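# Reseat a cabinet side panel's lip and relatch it

## Task

The side panel of the wall cabinet is latched but its bottom lip sits outside the rail: get that lip into the rail, then latch the panel closed again.

## Robot and tools

Robot: two seven-joint xArm7 arms, left_arm and right_arm, each ending in a parallel two-finger gripper with a wrist camera. Cameras: cam_high (fixed on a stand behind the arms), cam_left_wrist, cam_right_wrist, all 896x504.

Frames. Scene frame: origin at table-top height, midway between the nominal arm bases; +x points out over the table, +z up, left_arm on the +y side (image left/right does not match arm names). Actual bases: left_arm at (+0.033, +0.395, 0) m, right_arm at (-0.021, -0.360, 0) m, each yawed very slightly. Reported positions (metres), quaternions (wxyz) and velocities are in the scene frame and may be off by a few cm, worse at long reach. Gripper axes: fingers point along its +z and close along its y. end_effector_position is the pinch point between closed pads, about 2 cm short of the tips; closing pushes the tips about 10 mm further along +z, mostly while pads are over 40 mm apart.

Row format (shared by execute_actions and move): 14 numbers, each in [-1, 1]: dx, dy, dz, rx, ry, rz, opening for left_arm, then the same seven for right_arm. Always send all 14, even if one arm is idle. The six pose numbers are an offset, not a pose: measured along that arm's own Hand target axes, from the Hand target held when the action or move began. 1.0 equals 0.6 m for dx/dy/dz and 180 degrees for rotation; rx, ry, rz form one rotation vector. Sending six zeros re-requests the current Hand target. Opening is absolute: +1 fully open (0.084 m), -1 closed. A 0 opening is itself a command (half open), so to keep a gripper unchanged resend its current value (see Tool commands in the result).

execute_actions(actions, cameras): actions is a list of actions; each action is a table of up to 15 rows, one per 1/30 s step, the last row held to fill 15 steps. Every row counts from the action's starting Hand target, and each new action starts afresh, so repeating an offset keeps moving further. An empty actions list returns state plus images by default. cameras: names, ["all"], or []; an unknown name invalidates the call.

move(target, speed, blend, opening_speed, blocking, cameras): straight-line motion toward one row or a list of up to 15 rows, all offsets relative to the same starting Hand targets. speed in m/s, 0.002 to 1, default 0.25 (turning up to twice that in rad/s), single or per target. blend in m rounds corners of a list (0 means full stop at each). opening_speed is per second on the -1..+1 scale, minimum 0.2. Whole move capped at 10 s. No collision avoidance; faster moves lag more and hit harder. blocking=false returns after about 0.5 s while motion continues. The result adds a move: line, e.g. done, off_target, moving, held, fault; limits=paced means the command was clipped, limits=held means steps were withheld.

wait(seconds 0 to 10): let time pass with commands held. stop: brake the running move. zoom_image(camera, region [x0,y0,x1,y1], max 504x504) enlarges part of the newest image. clear_fault(arm) clears a reported torque fault. read_manual gives licence text only. finished_scene(scene) ends the current scene irreversibly; pass its number.

Controller behaviour: each step the commanded pose is limited to 70 mm and 16 degrees from the measured pose, then solved by damped IK (position prioritized). Hand target in results is the last clipped command; the gripper often rests short of it, and the next command (even zeros) asks again; if still short, send the remaining gap. To release a push, command the target back past the gripper. Large wrist turns may swing the elbow. Joint speed tops out at 3.14 rad/s.

Results: end_effector_position, quat, velocities per arm; Joint velocities may read within noise; Joint positions (last entry is opening in m); grip_measured on the opening scale; joint torques include gravity and have offsets and noise, positive toward increasing joint angle; Tool commands; possible MOTOR HOT, TORQUE FAULT or OVER-TEMPERATURE FAULT lines.

Gripping: to hold, command an opening clearly below grip_measured; about 24 N per pad maximum.

Avoid: hard or fast contact with the cabinet or other fixed items; arm-to-arm contact or one gripper squeezing the other's fingers; dropping or releasing moving parts; anything leaving the table. Contact torque beyond limits (waist 42.3, shoulder 42.4, upper arm roll 27, elbow 27, forearm roll 27, wrist pitch 14.5, wrist roll 15.2 N m), or a motor at its limit for 1 s, faults the arm until clear_fault. Sustained pushing, holding loads or stretched poses heat motors; at 80 °C the arm brakes for 30 to 60 s. Loose objects may get nudged occasionally. Time keeps running while replies are written; the robot holds its last command meanwhile.

Each tool is called after "Request:" as name(argument=value, ...), one argument or row to a line, values as JSON.

## Session

Request:
execute_actions(
  actions=[],
)

Scene clock: 0.00 s.
left_arm: end_effector_position=(+0.2803, +0.4314, +0.3716) grip_measured=+1.00 end_effector_quat_wxyz=(+0.698, -0.434, -0.533, +0.198) | right_arm: end_effector_position=(+0.5089, -0.2604, +0.3662) grip_measured=+1.00 end_effector_quat_wxyz=(-0.001, +0.917, -0.400, +0.019)
Joint positions: left_arm=[0.278 0.361 -0.481 1.401 0.418 2.7 -1.976 0.084] | right_arm=[0.215 0.207 0.015 1.762 -0.023 1.523 1.02 0.084]
Joint velocities: within noise
Joint torques (N m): no reading
Hand target: left_arm +0.2803, +0.4314, +0.3716; +0.698, -0.434, -0.533, +0.198 | right_arm +0.5089, -0.2604, +0.3662; -0.001, +0.917, -0.400, +0.019
Tool commands: left_gripper/opening=+1.0 right_gripper/opening=+1.0

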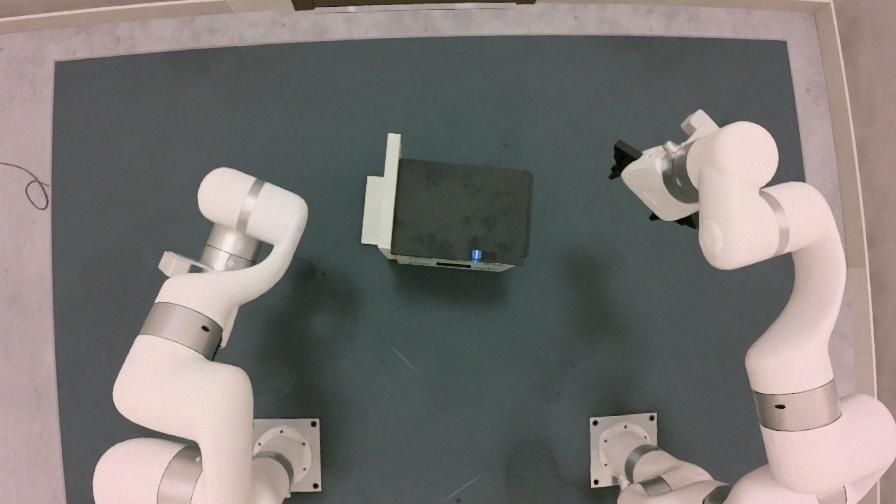

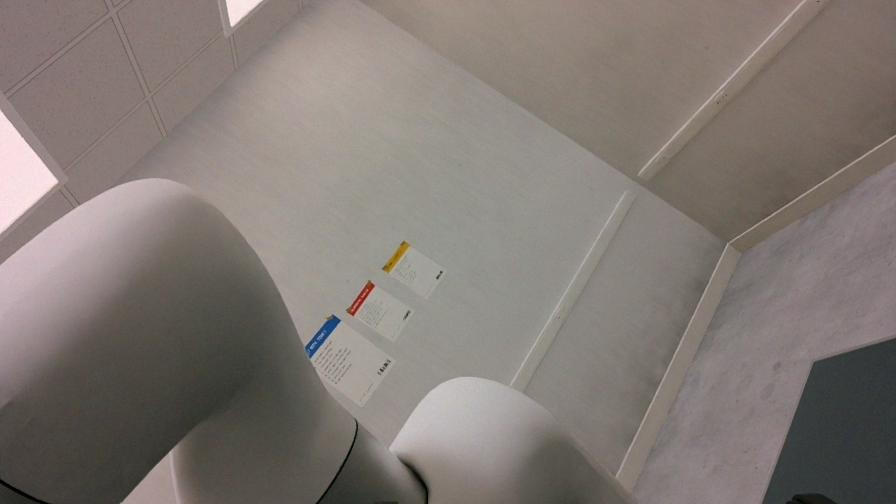

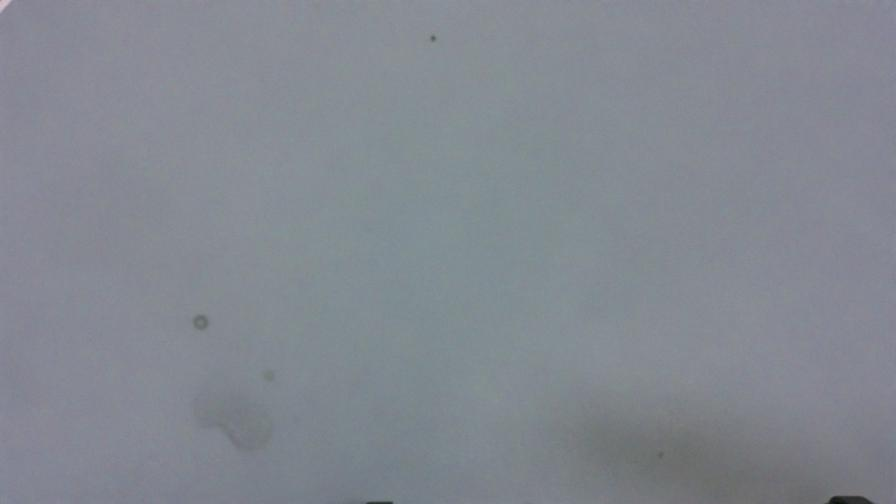

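Request:
zoom_image(
  camera="cam_high",
  region=[340, 110, 560, 290],
)

Scaled by 2.291 from the camera's 896x504 image, which has a finer 1280x720 frame.

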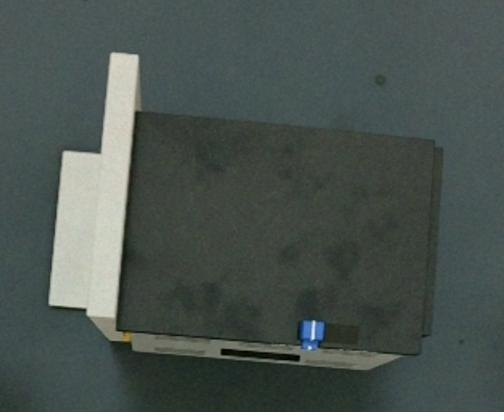

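Request:
move(
  target=[
    [0,0,0,0,0,0,1,-0.2598,0.2803,0.003,0.05,0.11,-0.124,1],
    [0,0,0,0,0,0,1,-0.5388,0.0615,0.141,0.1019,0.2229,-0.2478,1],
  ],
  blend=[0.05,0],
  speed=0.3,
  cameras=["cam_high","cam_right_wrist"],
)

Scene clock: 37.17 s.
left_arm: end_effector_position=(+0.2803, +0.4314, +0.3716) grip_measured=+1.00 end_effector_quat_wxyz=(+0.698, -0.434, -0.533, +0.198) | right_arm: end_effector_position=(+0.2650, -0.0498, +0.2702) grip_measured=+1.00 end_effector_quat_wxyz=(-0.001, +0.924, +0.001, +0.382)
Joint positions: left_arm=[0.278 0.361 -0.481 1.401 0.418 2.7 -1.976 0.084] | right_arm=[0.344 -0.604 0.706 0.566 -0.453 0.641 1.321 0.084]
Joint torques (N m): left_arm=[0.18 -20.01 -2.04 10.4 0.57 2.32 -0.11] | right_arm=[-3.3 1.38 -3.56 28.64 -2.4 -3.24 1.99]
Hand target: left_arm +0.2803, +0.4314, +0.3716; +0.698, -0.434, -0.533, +0.198 | right_arm +0.2650, -0.0499, +0.2702; -0.001, +0.924, +0.001, +0.382
Off the commanded pose: left_arm 0.000 m, 0 deg | right_arm 0.000 m, 0 deg.
move: done
Images, in order (width x height): cam_high 896x504, cam_right_wrist 896x504.

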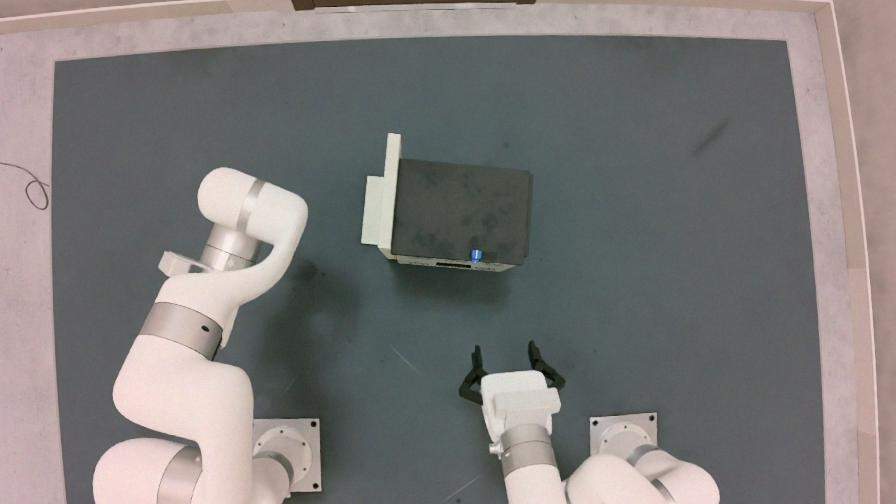

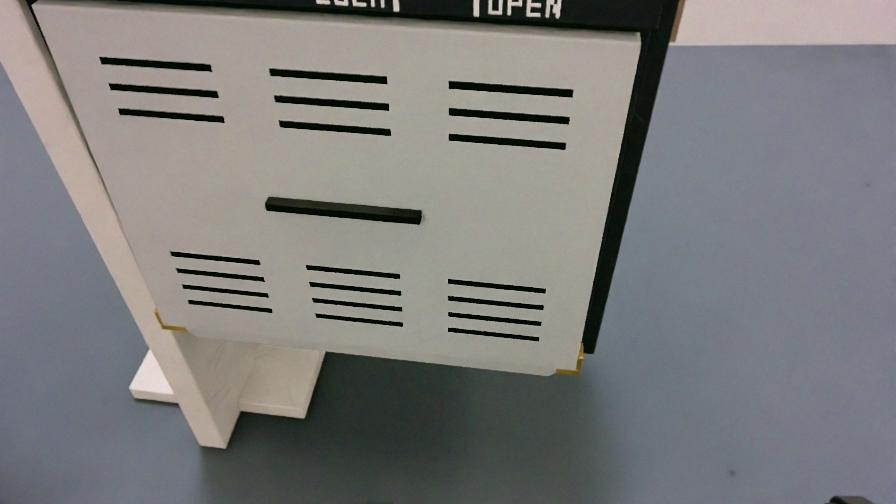

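Request:
zoom_image(
  camera="cam_right_wrist",
  region=[130, 230, 630, 400],
)

Request:
zoom_image(
  camera="cam_high",
  region=[370, 220, 550, 290],
)

Scaled by 1.008 from the camera's 896x504 image, which has a finer 1280x720 frame.

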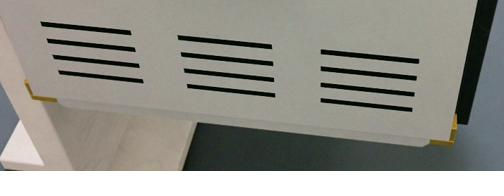

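Scaled by 2.800 from the camera's 896x504 image, which has a finer 1280x720 frame.

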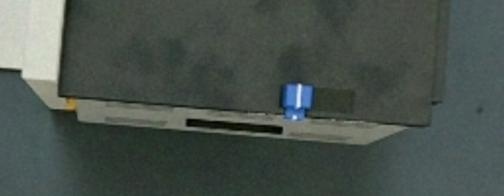

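Request:
move(
  target=[0,0,0,0,0,0,1,0.1414,0,-0.1414,0,0,0,1],
  speed=0.3,
  cameras=["cam_right_wrist"],
)

Scene clock: 46.43 s.
left_arm: end_effector_position=(+0.2803, +0.4314, +0.3716) grip_measured=+1.00 end_effector_quat_wxyz=(+0.698, -0.434, -0.533, +0.198) | right_arm: end_effector_position=(+0.2650, -0.0499, +0.3901) grip_measured=+1.00 end_effector_quat_wxyz=(-0.001, +0.924, +0.001, +0.382)
Joint positions: left_arm=[0.278 0.361 -0.481 1.401 0.418 2.7 -1.976 0.084] | right_arm=[0.408 -0.649 0.578 0.83 -0.343 0.922 1.083 0.084]
Joint torques (N m): left_arm=[-0.06 -19.99 -1.99 10.26 0.58 2.38 -0.08] | right_arm=[-3.25 1.3 -11.51 29.67 1.97 0.18 -2.2]
Hand target: left_arm +0.2803, +0.4314, +0.3716; +0.698, -0.434, -0.533, +0.198 | right_arm +0.2651, -0.0499, +0.3902; -0.001, +0.924, +0.001, +0.382
Off the commanded pose: left_arm 0.000 m, 0 deg | right_arm 0.000 m, 0 deg.
move: done
Images, in order (width x height): cam_right_wrist 896x504.

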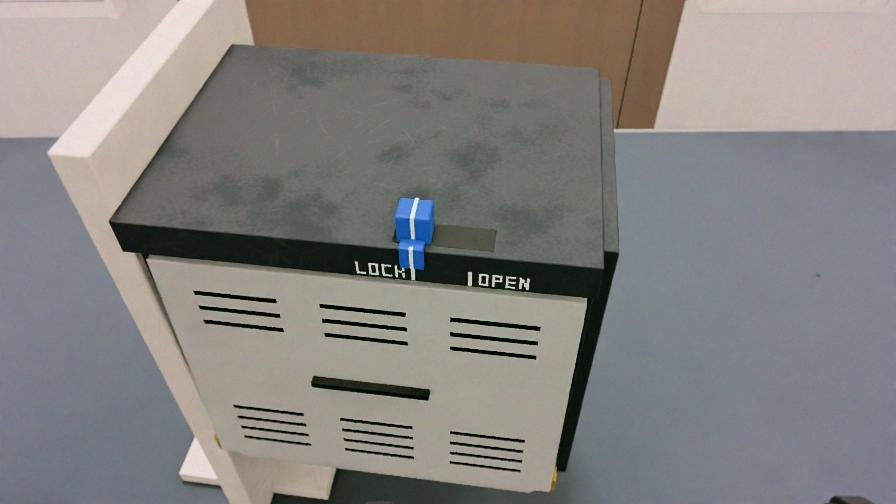

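Request:
zoom_image(
  camera="cam_right_wrist",
  region=[330, 170, 620, 330],
)

Request:
zoom_image(
  camera="cam_right_wrist",
  region=[180, 370, 600, 504],
)

Scaled by 1.738 from the camera's 896x504 image, which has a finer 1280x720 frame.

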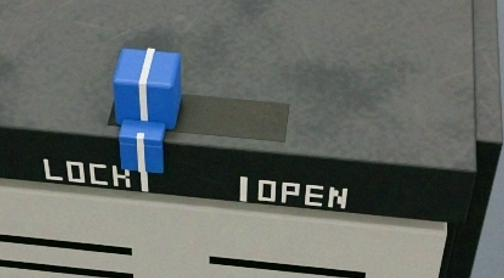

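Scaled by 1.200 from the camera's 896x504 image, which has a finer 1280x720 frame.

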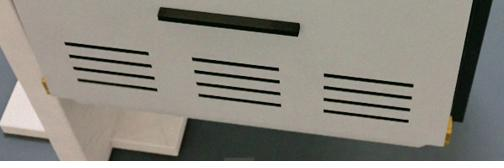

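Request:
move(
  target=[
    [-0.157,0.0297,-0.0902,-0.452,-0.2523,0.0501,1,-0.1237,0.4167,0.0884,0.236,0.098,-0.098,1],
    [-0.4627,-0.0902,-0.1965,-0.909,-0.2927,-0.1965,1,-0.1738,0.2167,0.5686,0.4719,0.1955,-0.1955,1],
  ],
  blend=[0.05,0],
  speed=0.4,
  cameras=["all"],
)

Scene clock: 127.27 s.
left_arm: end_effector_position=(+0.2803, +0.1498, +0.2506) grip_measured=+1.00 end_effector_quat_wxyz=(+0.497, +0.501, +0.503, +0.499) | right_arm: end_effector_position=(+0.4325, -0.1796, +0.0750) grip_measured=+1.00 end_effector_quat_wxyz=(+0.501, -0.500, -0.500, -0.500)
Joint positions: left_arm=[-0.237 -1.766 -1.859 0.14 -0.657 0.45 -2.765 0.084] | right_arm=[1.77 -1.874 -1.918 1.022 -0.317 0.783 -1.744 0.084]
Joint torques (N m): left_arm=[3.46 2.32 5.34 -2.58 2.21 0.83 -1.94] | right_arm=[4.33 6.29 27.51 -4.52 2.48 3.03 -2.2]
Hand target: left_arm +0.2803, +0.1498, +0.2506; +0.497, +0.501, +0.503, +0.499 | right_arm +0.4325, -0.1795, +0.0750; +0.501, -0.500, -0.500, -0.500
Off the commanded pose: left_arm 0.000 m, 0 deg | right_arm 0.000 m, 0 deg.
move: done

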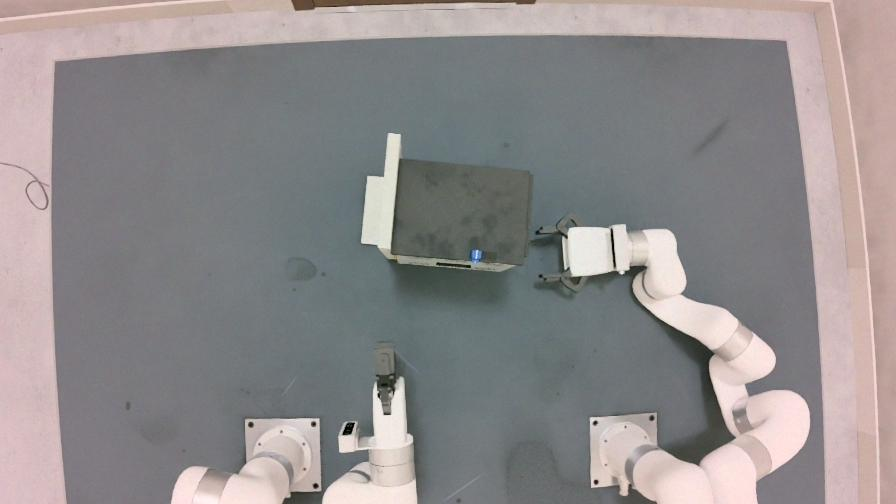

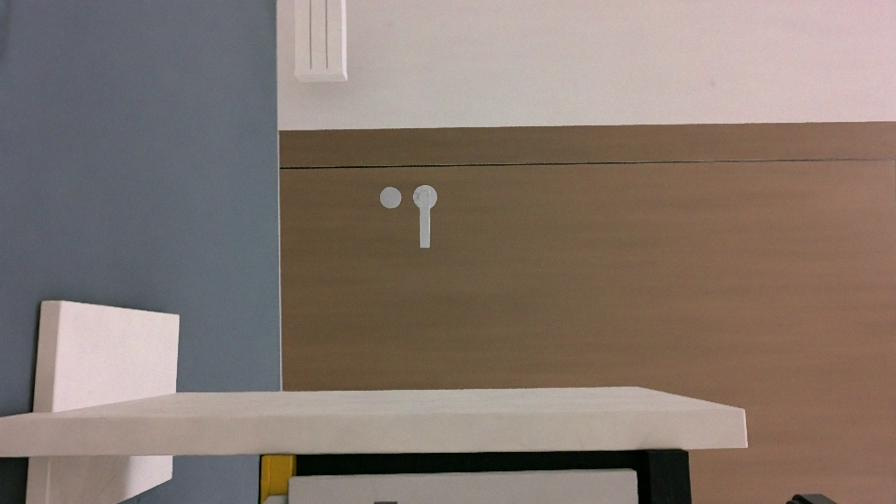

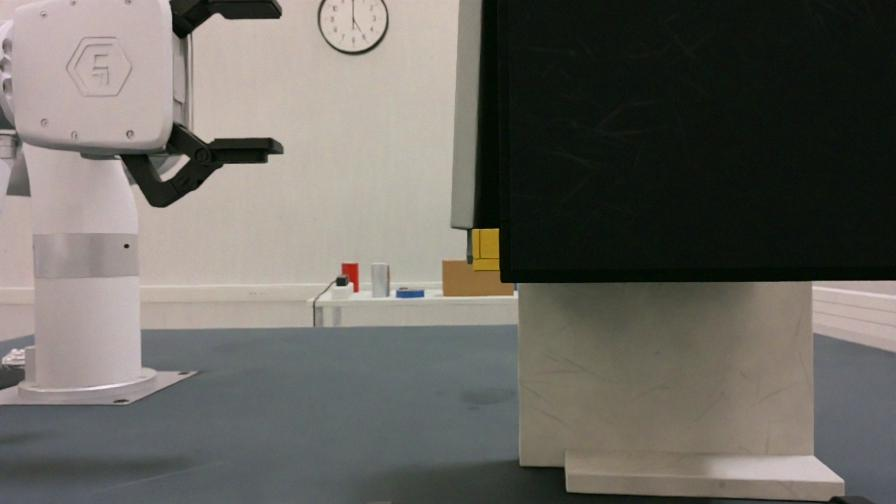

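Request:
zoom_image(
  camera="cam_right_wrist",
  region=[400, 0, 560, 300],
)

Request:
zoom_image(
  camera="cam_right_wrist",
  region=[435, 200, 535, 290],
)

Scaled by 1.680 from the camera's 896x504 image, which has a finer 1280x720 frame.

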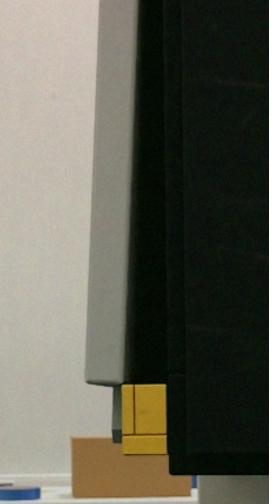

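Scaled by 5.040 from the camera's 896x504 image, which has a finer 1280x720 frame.

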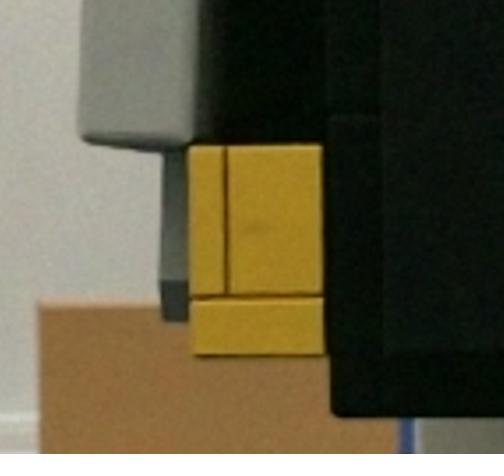

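Request:
zoom_image(
  camera="cam_right_wrist",
  region=[0, 0, 300, 220],
)

Request:
zoom_image(
  camera="cam_left_wrist",
  region=[240, 380, 840, 504],
)

Scaled by 1.680 from the camera's 896x504 image, which has a finer 1280x720 frame.

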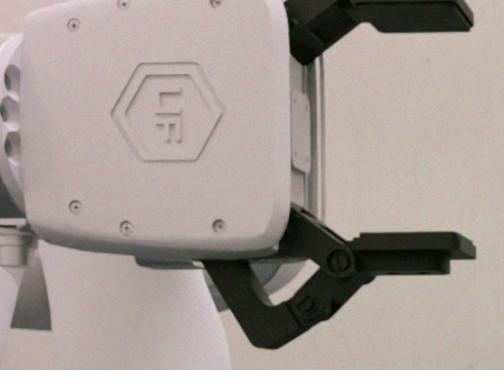

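Region (240, 380, 840, 504) is 600x124 pixels. A region can be at most 504 by 504 pixels.

Request:
move(
  target=[0,0,0,0,0,0,1,0.2667,0,0,0,0,0,1],
  speed=0.3,
  cameras=["cam_right_wrist"],
)

Request:
zoom_image(
  camera="cam_right_wrist",
  region=[400, 170, 560, 330],
)

Scene clock: 154.80 s.
left_arm: end_effector_position=(+0.2803, +0.1498, +0.2506) grip_measured=+1.00 end_effector_quat_wxyz=(+0.497, +0.501, +0.503, +0.499) | right_arm: end_effector_position=(+0.4325, -0.1796, +0.2350) grip_measured=+1.00 end_effector_quat_wxyz=(+0.501, -0.500, -0.500, -0.500)
Joint positions: left_arm=[-0.237 -1.767 -1.859 0.14 -0.657 0.45 -2.765 0.084] | right_arm=[1.753 -1.728 -1.623 0.869 -0.223 0.725 -1.477 0.084]
Joint torques (N m): left_arm=[3.48 2.05 5.46 -2.41 2.14 1.08 -1.94] | right_arm=[4.41 16.73 28.7 1.19 2.18 -2.49 2]
Hand target: left_arm +0.2803, +0.1498, +0.2506; +0.497, +0.501, +0.503, +0.499 | right_arm +0.4326, -0.1797, +0.2350; +0.501, -0.500, -0.500, -0.500
Off the commanded pose: left_arm 0.000 m, 0 deg | right_arm 0.000 m, 0 deg.
move: done
Images, in order (width x height): cam_right_wrist 896x504.

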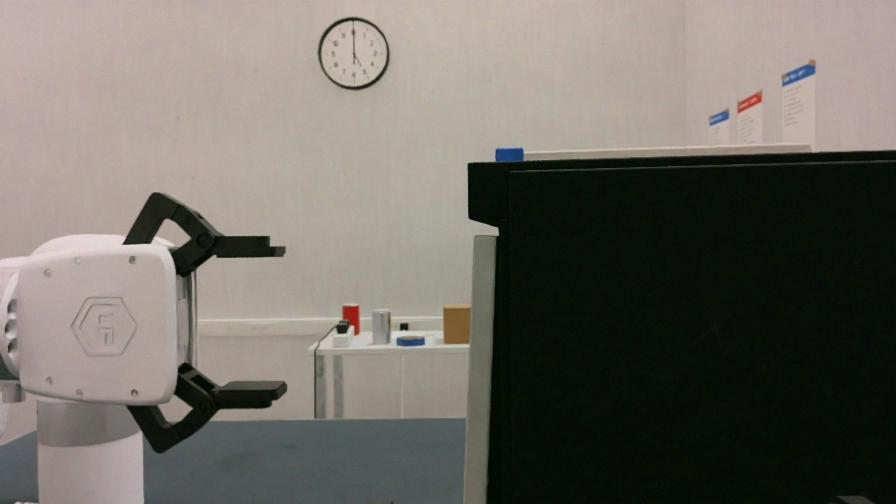

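Scaled by 3.150 from the camera's 896x504 image, which has a finer 1280x720 frame.

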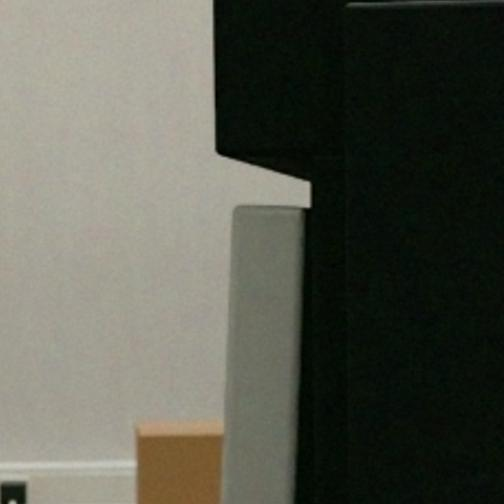

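Request:
move(
  target=[0,0,0,0,0,0,1,-0.04,-0.1,0,0,0,0,1],
  speed=0.3,
  cameras=["cam_right_wrist"],
)

Request:
zoom_image(
  camera="cam_right_wrist",
  region=[480, 130, 680, 430],
)

Scene clock: 174.23 s.
left_arm: end_effector_position=(+0.2803, +0.1498, +0.2506) grip_measured=+1.00 end_effector_quat_wxyz=(+0.497, +0.501, +0.503, +0.499) | right_arm: end_effector_position=(+0.3726, -0.1797, +0.2111) grip_measured=+1.00 end_effector_quat_wxyz=(+0.501, -0.500, -0.500, -0.500)
Joint positions: left_arm=[-0.237 -1.767 -1.859 0.14 -0.657 0.45 -2.765 0.084] | right_arm=[1.573 -1.732 -1.724 0.662 -0.26 0.686 -1.517 0.084]
Joint torques (N m): left_arm=[3.43 2.13 5.66 -2.63 2.19 1.03 -1.92] | right_arm=[-3.37 13.73 18.14 -11.38 -2.44 -2.51 -2.14]
Hand target: left_arm +0.2803, +0.1498, +0.2506; +0.497, +0.501, +0.503, +0.499 | right_arm +0.3726, -0.1797, +0.2111; +0.501, -0.500, -0.500, -0.500
Off the commanded pose: left_arm 0.000 m, 0 deg | right_arm 0.000 m, 0 deg.
move: done
Images, in order (width x height): cam_right_wrist 896x504.

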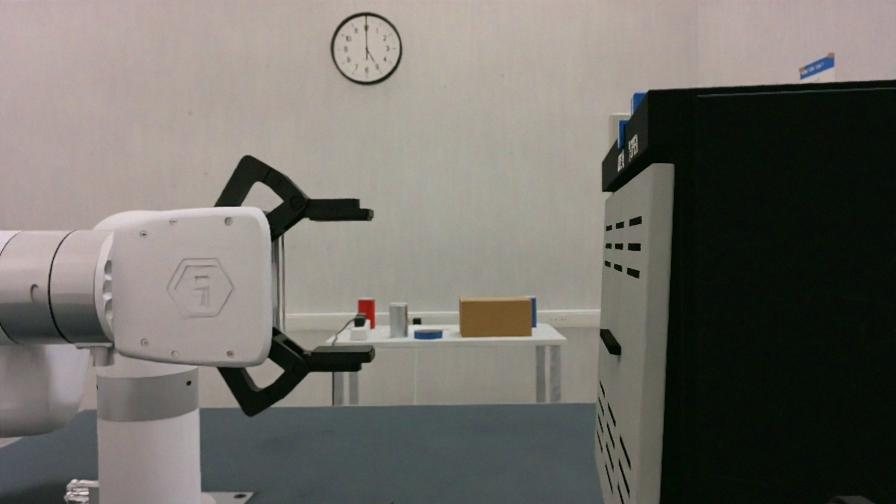

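Scaled by 1.680 from the camera's 896x504 image, which has a finer 1280x720 frame.

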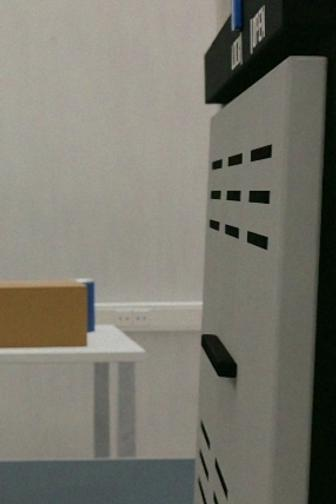

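Request:
zoom_image(
  camera="cam_right_wrist",
  region=[580, 310, 650, 370],
)

Scaled by 7.200 from the camera's 896x504 image, which has a finer 1280x720 frame.

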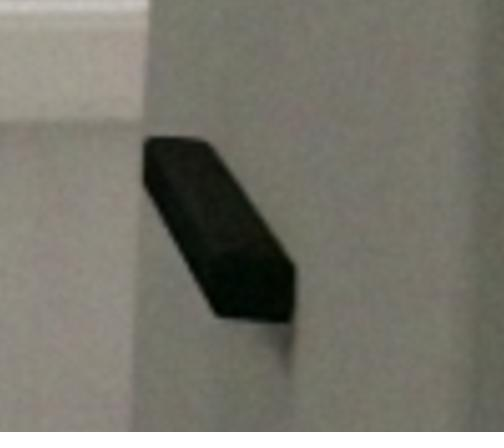

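Request:
move(
  target=[-0.1958,-0.0352,0.1092,0.0111,-0.0406,0,-0.286,0,0,0,0,0,0,1],
  speed=0.25,
  cameras=["all"],
)

Request:
zoom_image(
  camera="cam_right_wrist",
  region=[420, 200, 660, 400],
)

Scene clock: 209.80 s.
left_arm: end_effector_position=(+0.3462, +0.0326, +0.2291) grip_measured=-0.30 end_effector_quat_wxyz=(+0.519, +0.540, +0.479, +0.457) | right_arm: end_effector_position=(+0.3726, -0.1797, +0.2111) grip_measured=+1.00 end_effector_quat_wxyz=(+0.501, -0.500, -0.500, -0.500)
Joint positions: left_arm=[0.382 -1.663 -1.805 0.495 -0.818 0.024 -2.577 0.031] | right_arm=[1.573 -1.732 -1.724 0.661 -0.26 0.686 -1.517 0.084]
Joint torques (N m): left_arm=[3.15 13.65 14.14 -0.78 1.45 -3.17 2.26] | right_arm=[-3.29 13.92 17.97 -11.13 -2.51 -2.47 -2.22]
Hand target: left_arm +0.3462, +0.0326, +0.2290; +0.519, +0.540, +0.479, +0.457 | right_arm +0.3726, -0.1797, +0.2111; +0.501, -0.500, -0.500, -0.500
Off the commanded pose: left_arm 0.000 m, 0 deg | right_arm 0.000 m, 0 deg.
move: done

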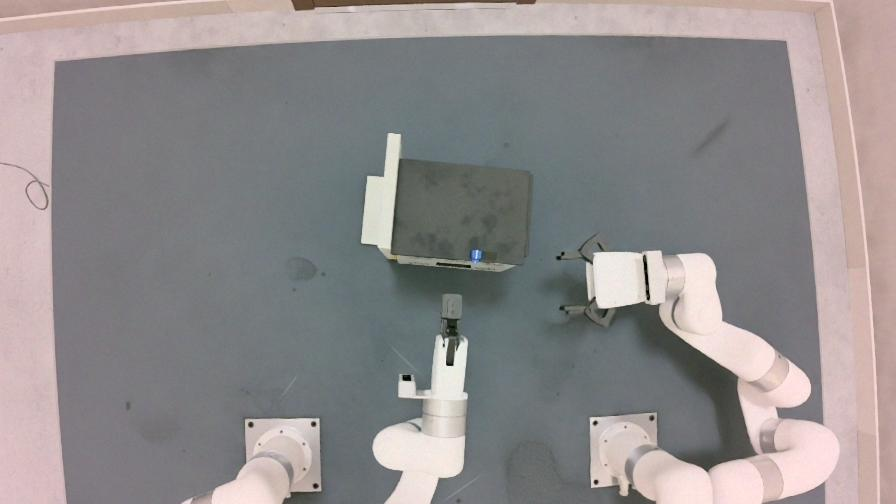

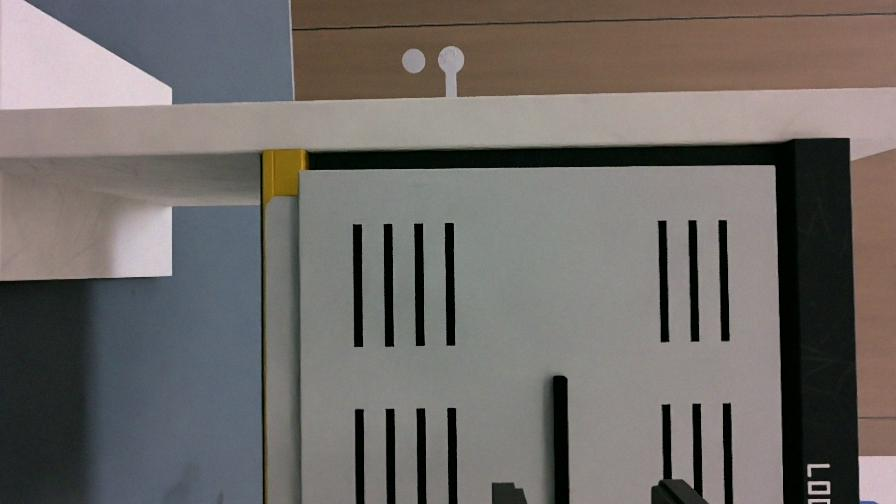

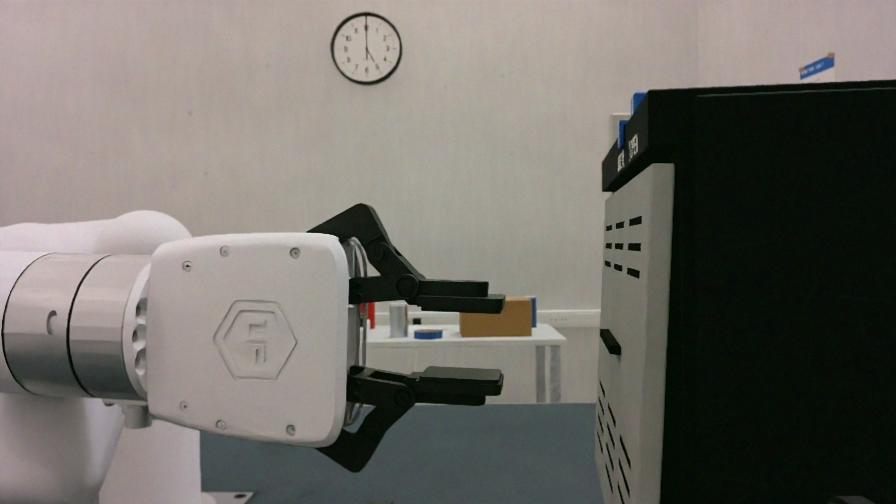

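Scaled by 2.100 from the camera's 896x504 image, which has a finer 1280x720 frame.

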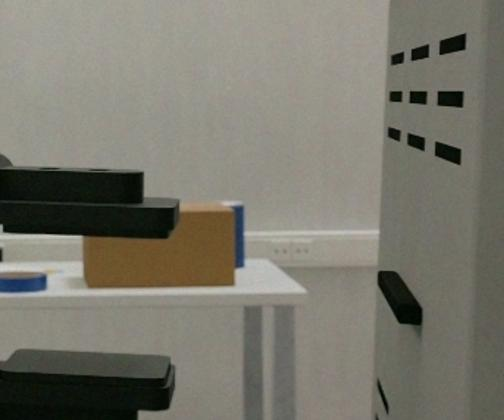

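Request:
move(
  target=[-0.00175,0.0039,0.065,0,0,0,-0.286,0,0,0,0,0,0,1],
  speed=0.1,
  cameras=["cam_left_wrist","cam_right_wrist"],
)

Request:
zoom_image(
  camera="cam_right_wrist",
  region=[540, 280, 660, 390],
)

Scene clock: 222.83 s.
left_arm: end_effector_position=(+0.3848, +0.0267, +0.2298) grip_measured=-0.30 end_effector_quat_wxyz=(+0.520, +0.540, +0.479, +0.457) | right_arm: end_effector_position=(+0.3726, -0.1797, +0.2111) grip_measured=+1.00 end_effector_quat_wxyz=(+0.501, -0.500, -0.500, -0.500)
Joint positions: left_arm=[0.568 -1.588 -1.804 0.562 -0.809 -0.118 -2.535 0.031] | right_arm=[1.573 -1.732 -1.724 0.661 -0.26 0.686 -1.517 0.084]
Joint torques (N m): left_arm=[2.99 14.98 10.66 -0.03 1.27 -3.27 2.22] | right_arm=[-3.49 14.12 18.03 -11.23 -2.5 -2.42 -2.26]
Hand target: left_arm +0.3848, +0.0267, +0.2298; +0.519, +0.540, +0.479, +0.457 | right_arm +0.3726, -0.1797, +0.2111; +0.501, -0.500, -0.500, -0.500
Off the commanded pose: left_arm 0.000 m, 0 deg | right_arm 0.000 m, 0 deg.
move: done
Images, in order (width x height): cam_left_wrist 896x504, cam_right_wrist 896x504.

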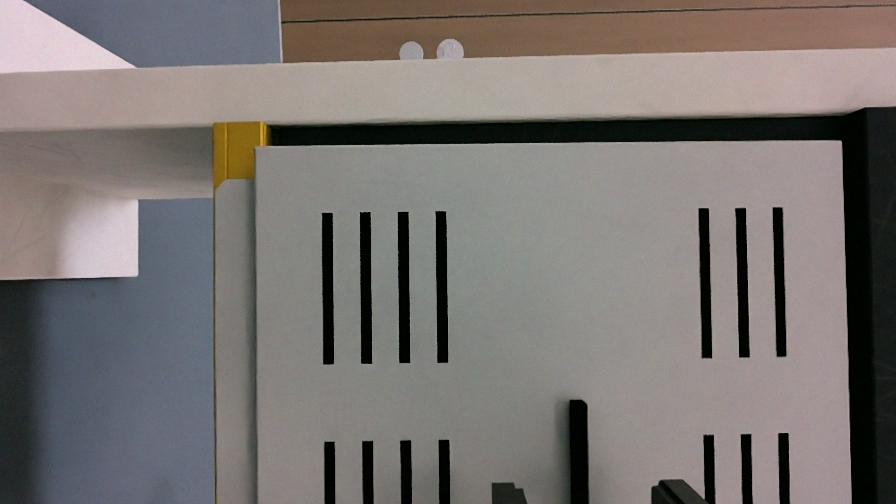

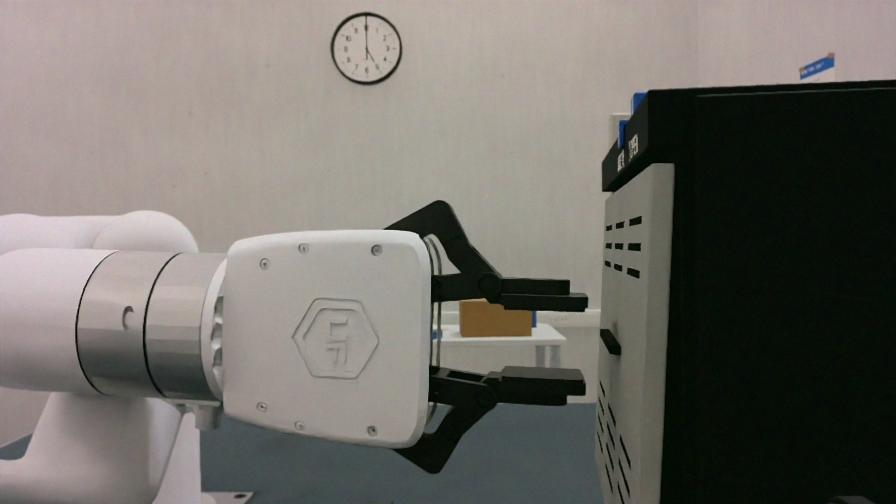

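Scaled by 4.200 from the camera's 896x504 image, which has a finer 1280x720 frame.

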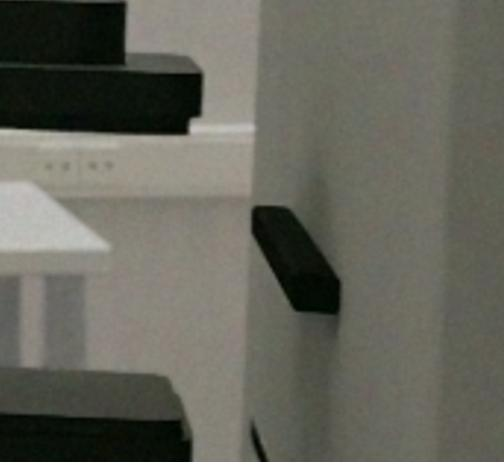

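Request:
move(
  target=[0,0.0015,0.0217,0,0,0,-0.286,0,0,0,0,0,0,1],
  speed=0.05,
  cameras=["cam_left_wrist","cam_right_wrist"],
)

Request:
zoom_image(
  camera="cam_right_wrist",
  region=[560, 290, 660, 390],
)

Scene clock: 236.33 s.
left_arm: end_effector_position=(+0.3977, +0.0251, +0.2301) grip_measured=-0.30 end_effector_quat_wxyz=(+0.519, +0.540, +0.479, +0.457) | right_arm: end_effector_position=(+0.3726, -0.1797, +0.2111) grip_measured=+1.00 end_effector_quat_wxyz=(+0.501, -0.500, -0.500, -0.500)
Joint positions: left_arm=[0.627 -1.563 -1.804 0.586 -0.798 -0.16 -2.526 0.031] | right_arm=[1.573 -1.732 -1.724 0.661 -0.26 0.686 -1.517 0.084]
Joint torques (N m): left_arm=[3.06 14.78 12.92 0.37 1.07 -3.13 2.15] | right_arm=[-3.22 14.1 18.16 -11.21 -2.52 -2.3 -2.21]
Hand target: left_arm +0.3978, +0.0251, +0.2301; +0.519, +0.540, +0.479, +0.457 | right_arm +0.3726, -0.1797, +0.2111; +0.501, -0.500, -0.500, -0.500
Off the commanded pose: left_arm 0.000 m, 0 deg | right_arm 0.000 m, 0 deg.
move: done
Images, in order (width x height): cam_left_wrist 896x504, cam_right_wrist 896x504.

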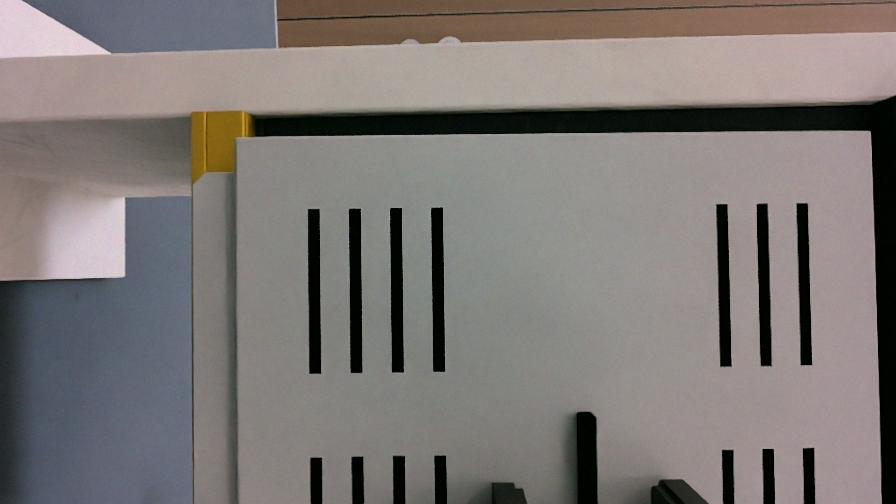

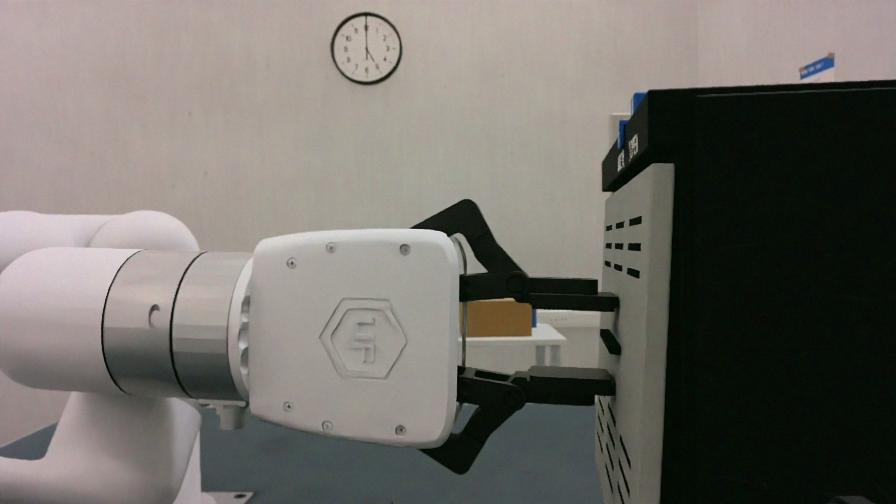

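Scaled by 5.040 from the camera's 896x504 image, which has a finer 1280x720 frame.

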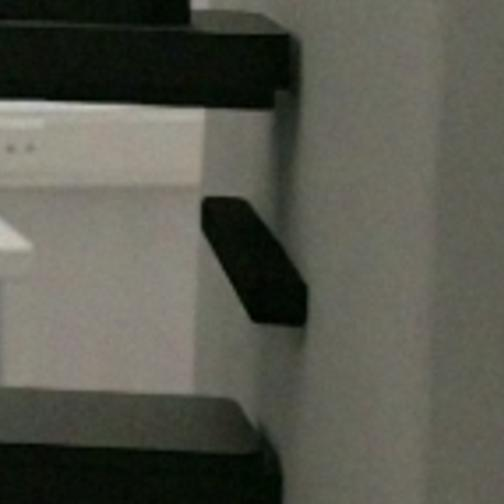

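Request:
move(
  target=[0,0,0,0,0,0,-1,0,0,0,0,0,0,1],
  opening_speed=0.5,
  speed=0.05,
  cameras=["cam_right_wrist"],
)

Request:
zoom_image(
  camera="cam_right_wrist",
  region=[560, 290, 660, 390],
)

Scene clock: 243.93 s.
left_arm: end_effector_position=(+0.3978, +0.0251, +0.2302) grip_measured=-0.92 end_effector_quat_wxyz=(+0.520, +0.540, +0.479, +0.457) | right_arm: end_effector_position=(+0.3726, -0.1797, +0.2111) grip_measured=+1.00 end_effector_quat_wxyz=(+0.501, -0.500, -0.500, -0.500)
Joint positions: left_arm=[0.627 -1.563 -1.804 0.586 -0.798 -0.161 -2.526 0.004] | right_arm=[1.573 -1.732 -1.724 0.661 -0.26 0.686 -1.517 0.084]
Joint torques (N m): left_arm=[0.91 14.4 10.02 -1.11 0.62 -0.58 1.85] | right_arm=[-3.16 14.1 18.1 -11.24 -2.32 -2.42 -2.33]
Hand target: left_arm +0.3978, +0.0251, +0.2301; +0.519, +0.540, +0.479, +0.457 | right_arm +0.3726, -0.1797, +0.2111; +0.501, -0.500, -0.500, -0.500
Off the commanded pose: left_arm 0.000 m, 0 deg | right_arm 0.000 m, 0 deg.
move: done
Images, in order (width x height): cam_right_wrist 896x504.

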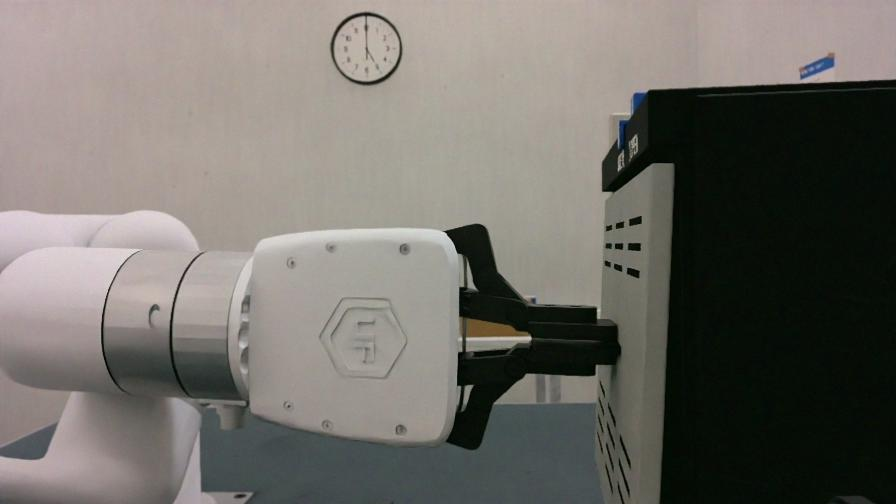

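Scaled by 5.040 from the camera's 896x504 image, which has a finer 1280x720 frame.

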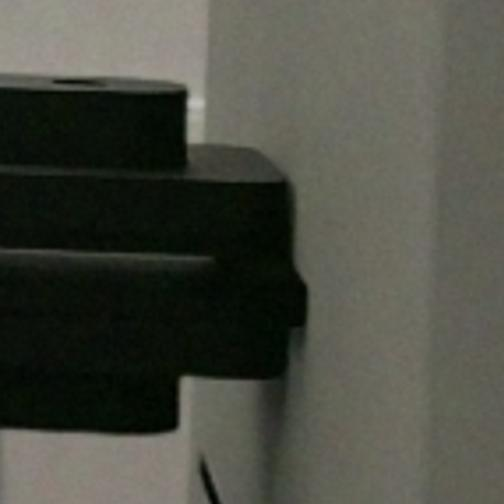

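Request:
zoom_image(
  camera="cam_right_wrist",
  region=[340, 440, 420, 504],
)

Request:
zoom_image(
  camera="cam_right_wrist",
  region=[800, 440, 896, 504],
)

Scaled by 6.300 from the camera's 896x504 image, which has a finer 1280x720 frame.

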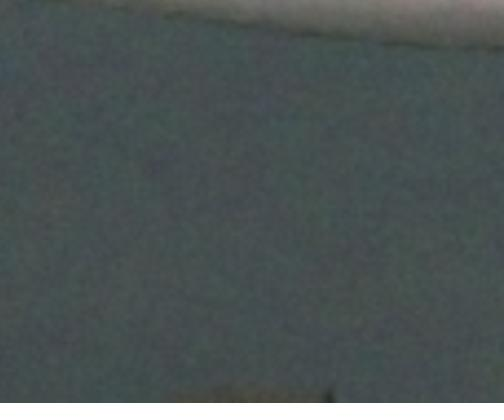

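Scaled by 5.250 from the camera's 896x504 image, which has a finer 1280x720 frame.

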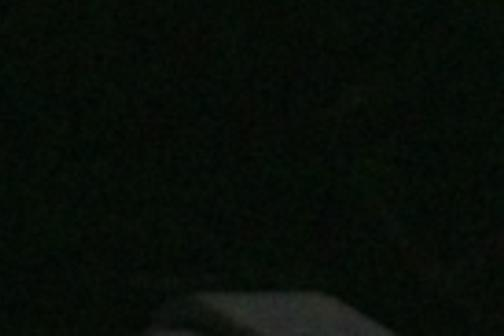

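Request:
move(
  target=[
    [0,0,0,0,0,0,-1,0.3482,-0.0043,0.05,-0.279,-0.172,0.195,-0.286],
    [0,0,0,0,0,0,-1,0.3028,0.0648,0.2978,-0.465,-0.2866,0.3256,-0.286],
  ],
  blend=[0.04,0],
  speed=0.3,
  cameras=["cam_high","cam_right_wrist"],
)

Request:
zoom_image(
  camera="cam_high",
  region=[380, 200, 560, 320],
)

Scene clock: 335.07 s.
left_arm: end_effector_position=(+0.3978, +0.0251, +0.2301) grip_measured=-0.92 end_effector_quat_wxyz=(+0.519, +0.540, +0.479, +0.457) | right_arm: end_effector_position=(+0.4113, -0.0011, +0.3928) grip_measured=-0.30 end_effector_quat_wxyz=(+0.011, +0.983, -0.062, +0.173)
Joint positions: left_arm=[0.627 -1.563 -1.804 0.586 -0.798 -0.161 -2.526 0.004] | right_arm=[0.829 0.12 0.011 1.648 -0.288 1.325 0.975 0.031]
Joint torques (N m): left_arm=[-1.74 9.88 8.34 -2.2 -2.34 1.81 -0.13] | right_arm=[4.24 -14.24 3.81 29.9 1.63 -0.05 1.73]
Hand target: left_arm +0.3978, +0.0251, +0.2301; +0.519, +0.540, +0.479, +0.457 | right_arm +0.4112, -0.0011, +0.3928; +0.011, +0.983, -0.062, +0.173
Off the commanded pose: left_arm 0.000 m, 0 deg | right_arm 0.000 m, 0 deg.
move: done
Images, in order (width x height): cam_high 896x504, cam_right_wrist 896x504.

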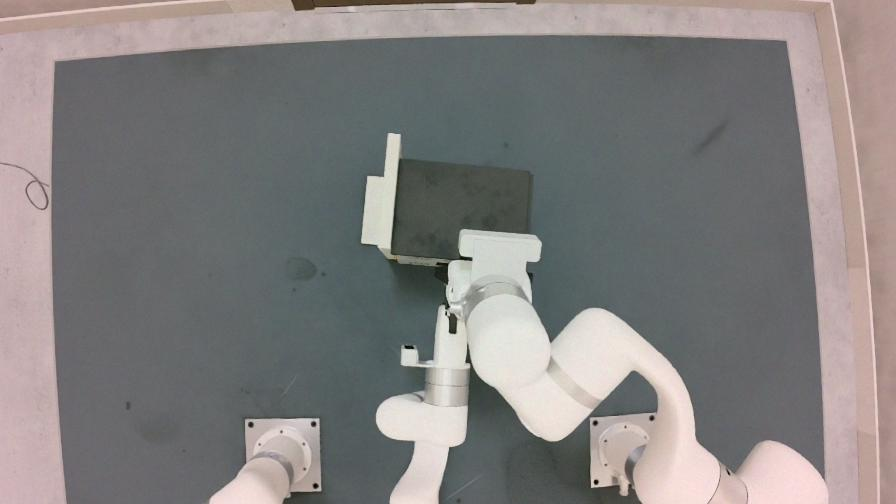

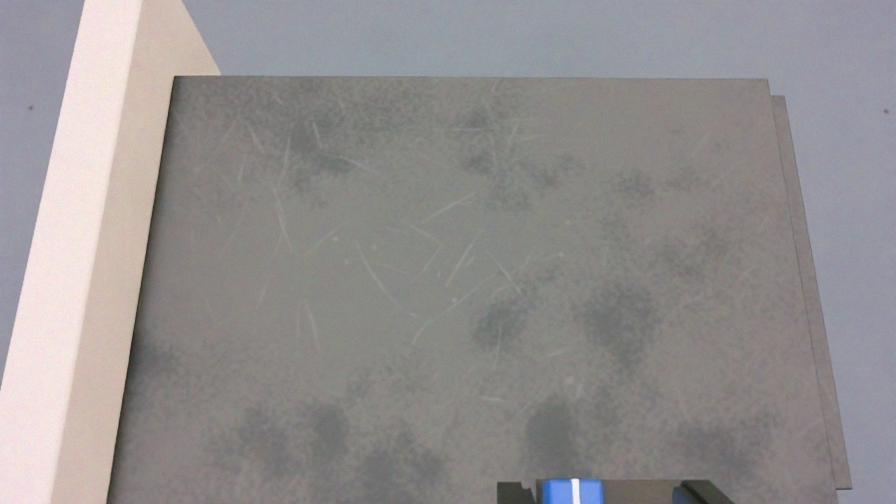

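Scaled by 2.800 from the camera's 896x504 image, which has a finer 1280x720 frame.

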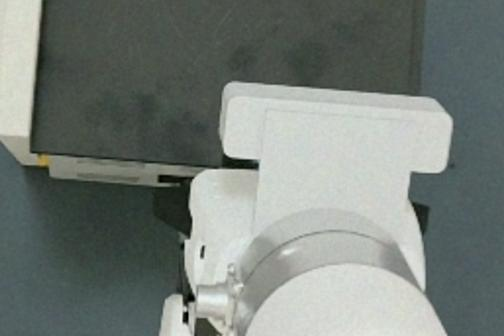

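Request:
zoom_image(
  camera="cam_right_wrist",
  region=[480, 440, 760, 504],
)

Scaled by 1.800 from the camera's 896x504 image, which has a finer 1280x720 frame.

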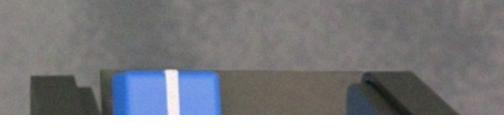

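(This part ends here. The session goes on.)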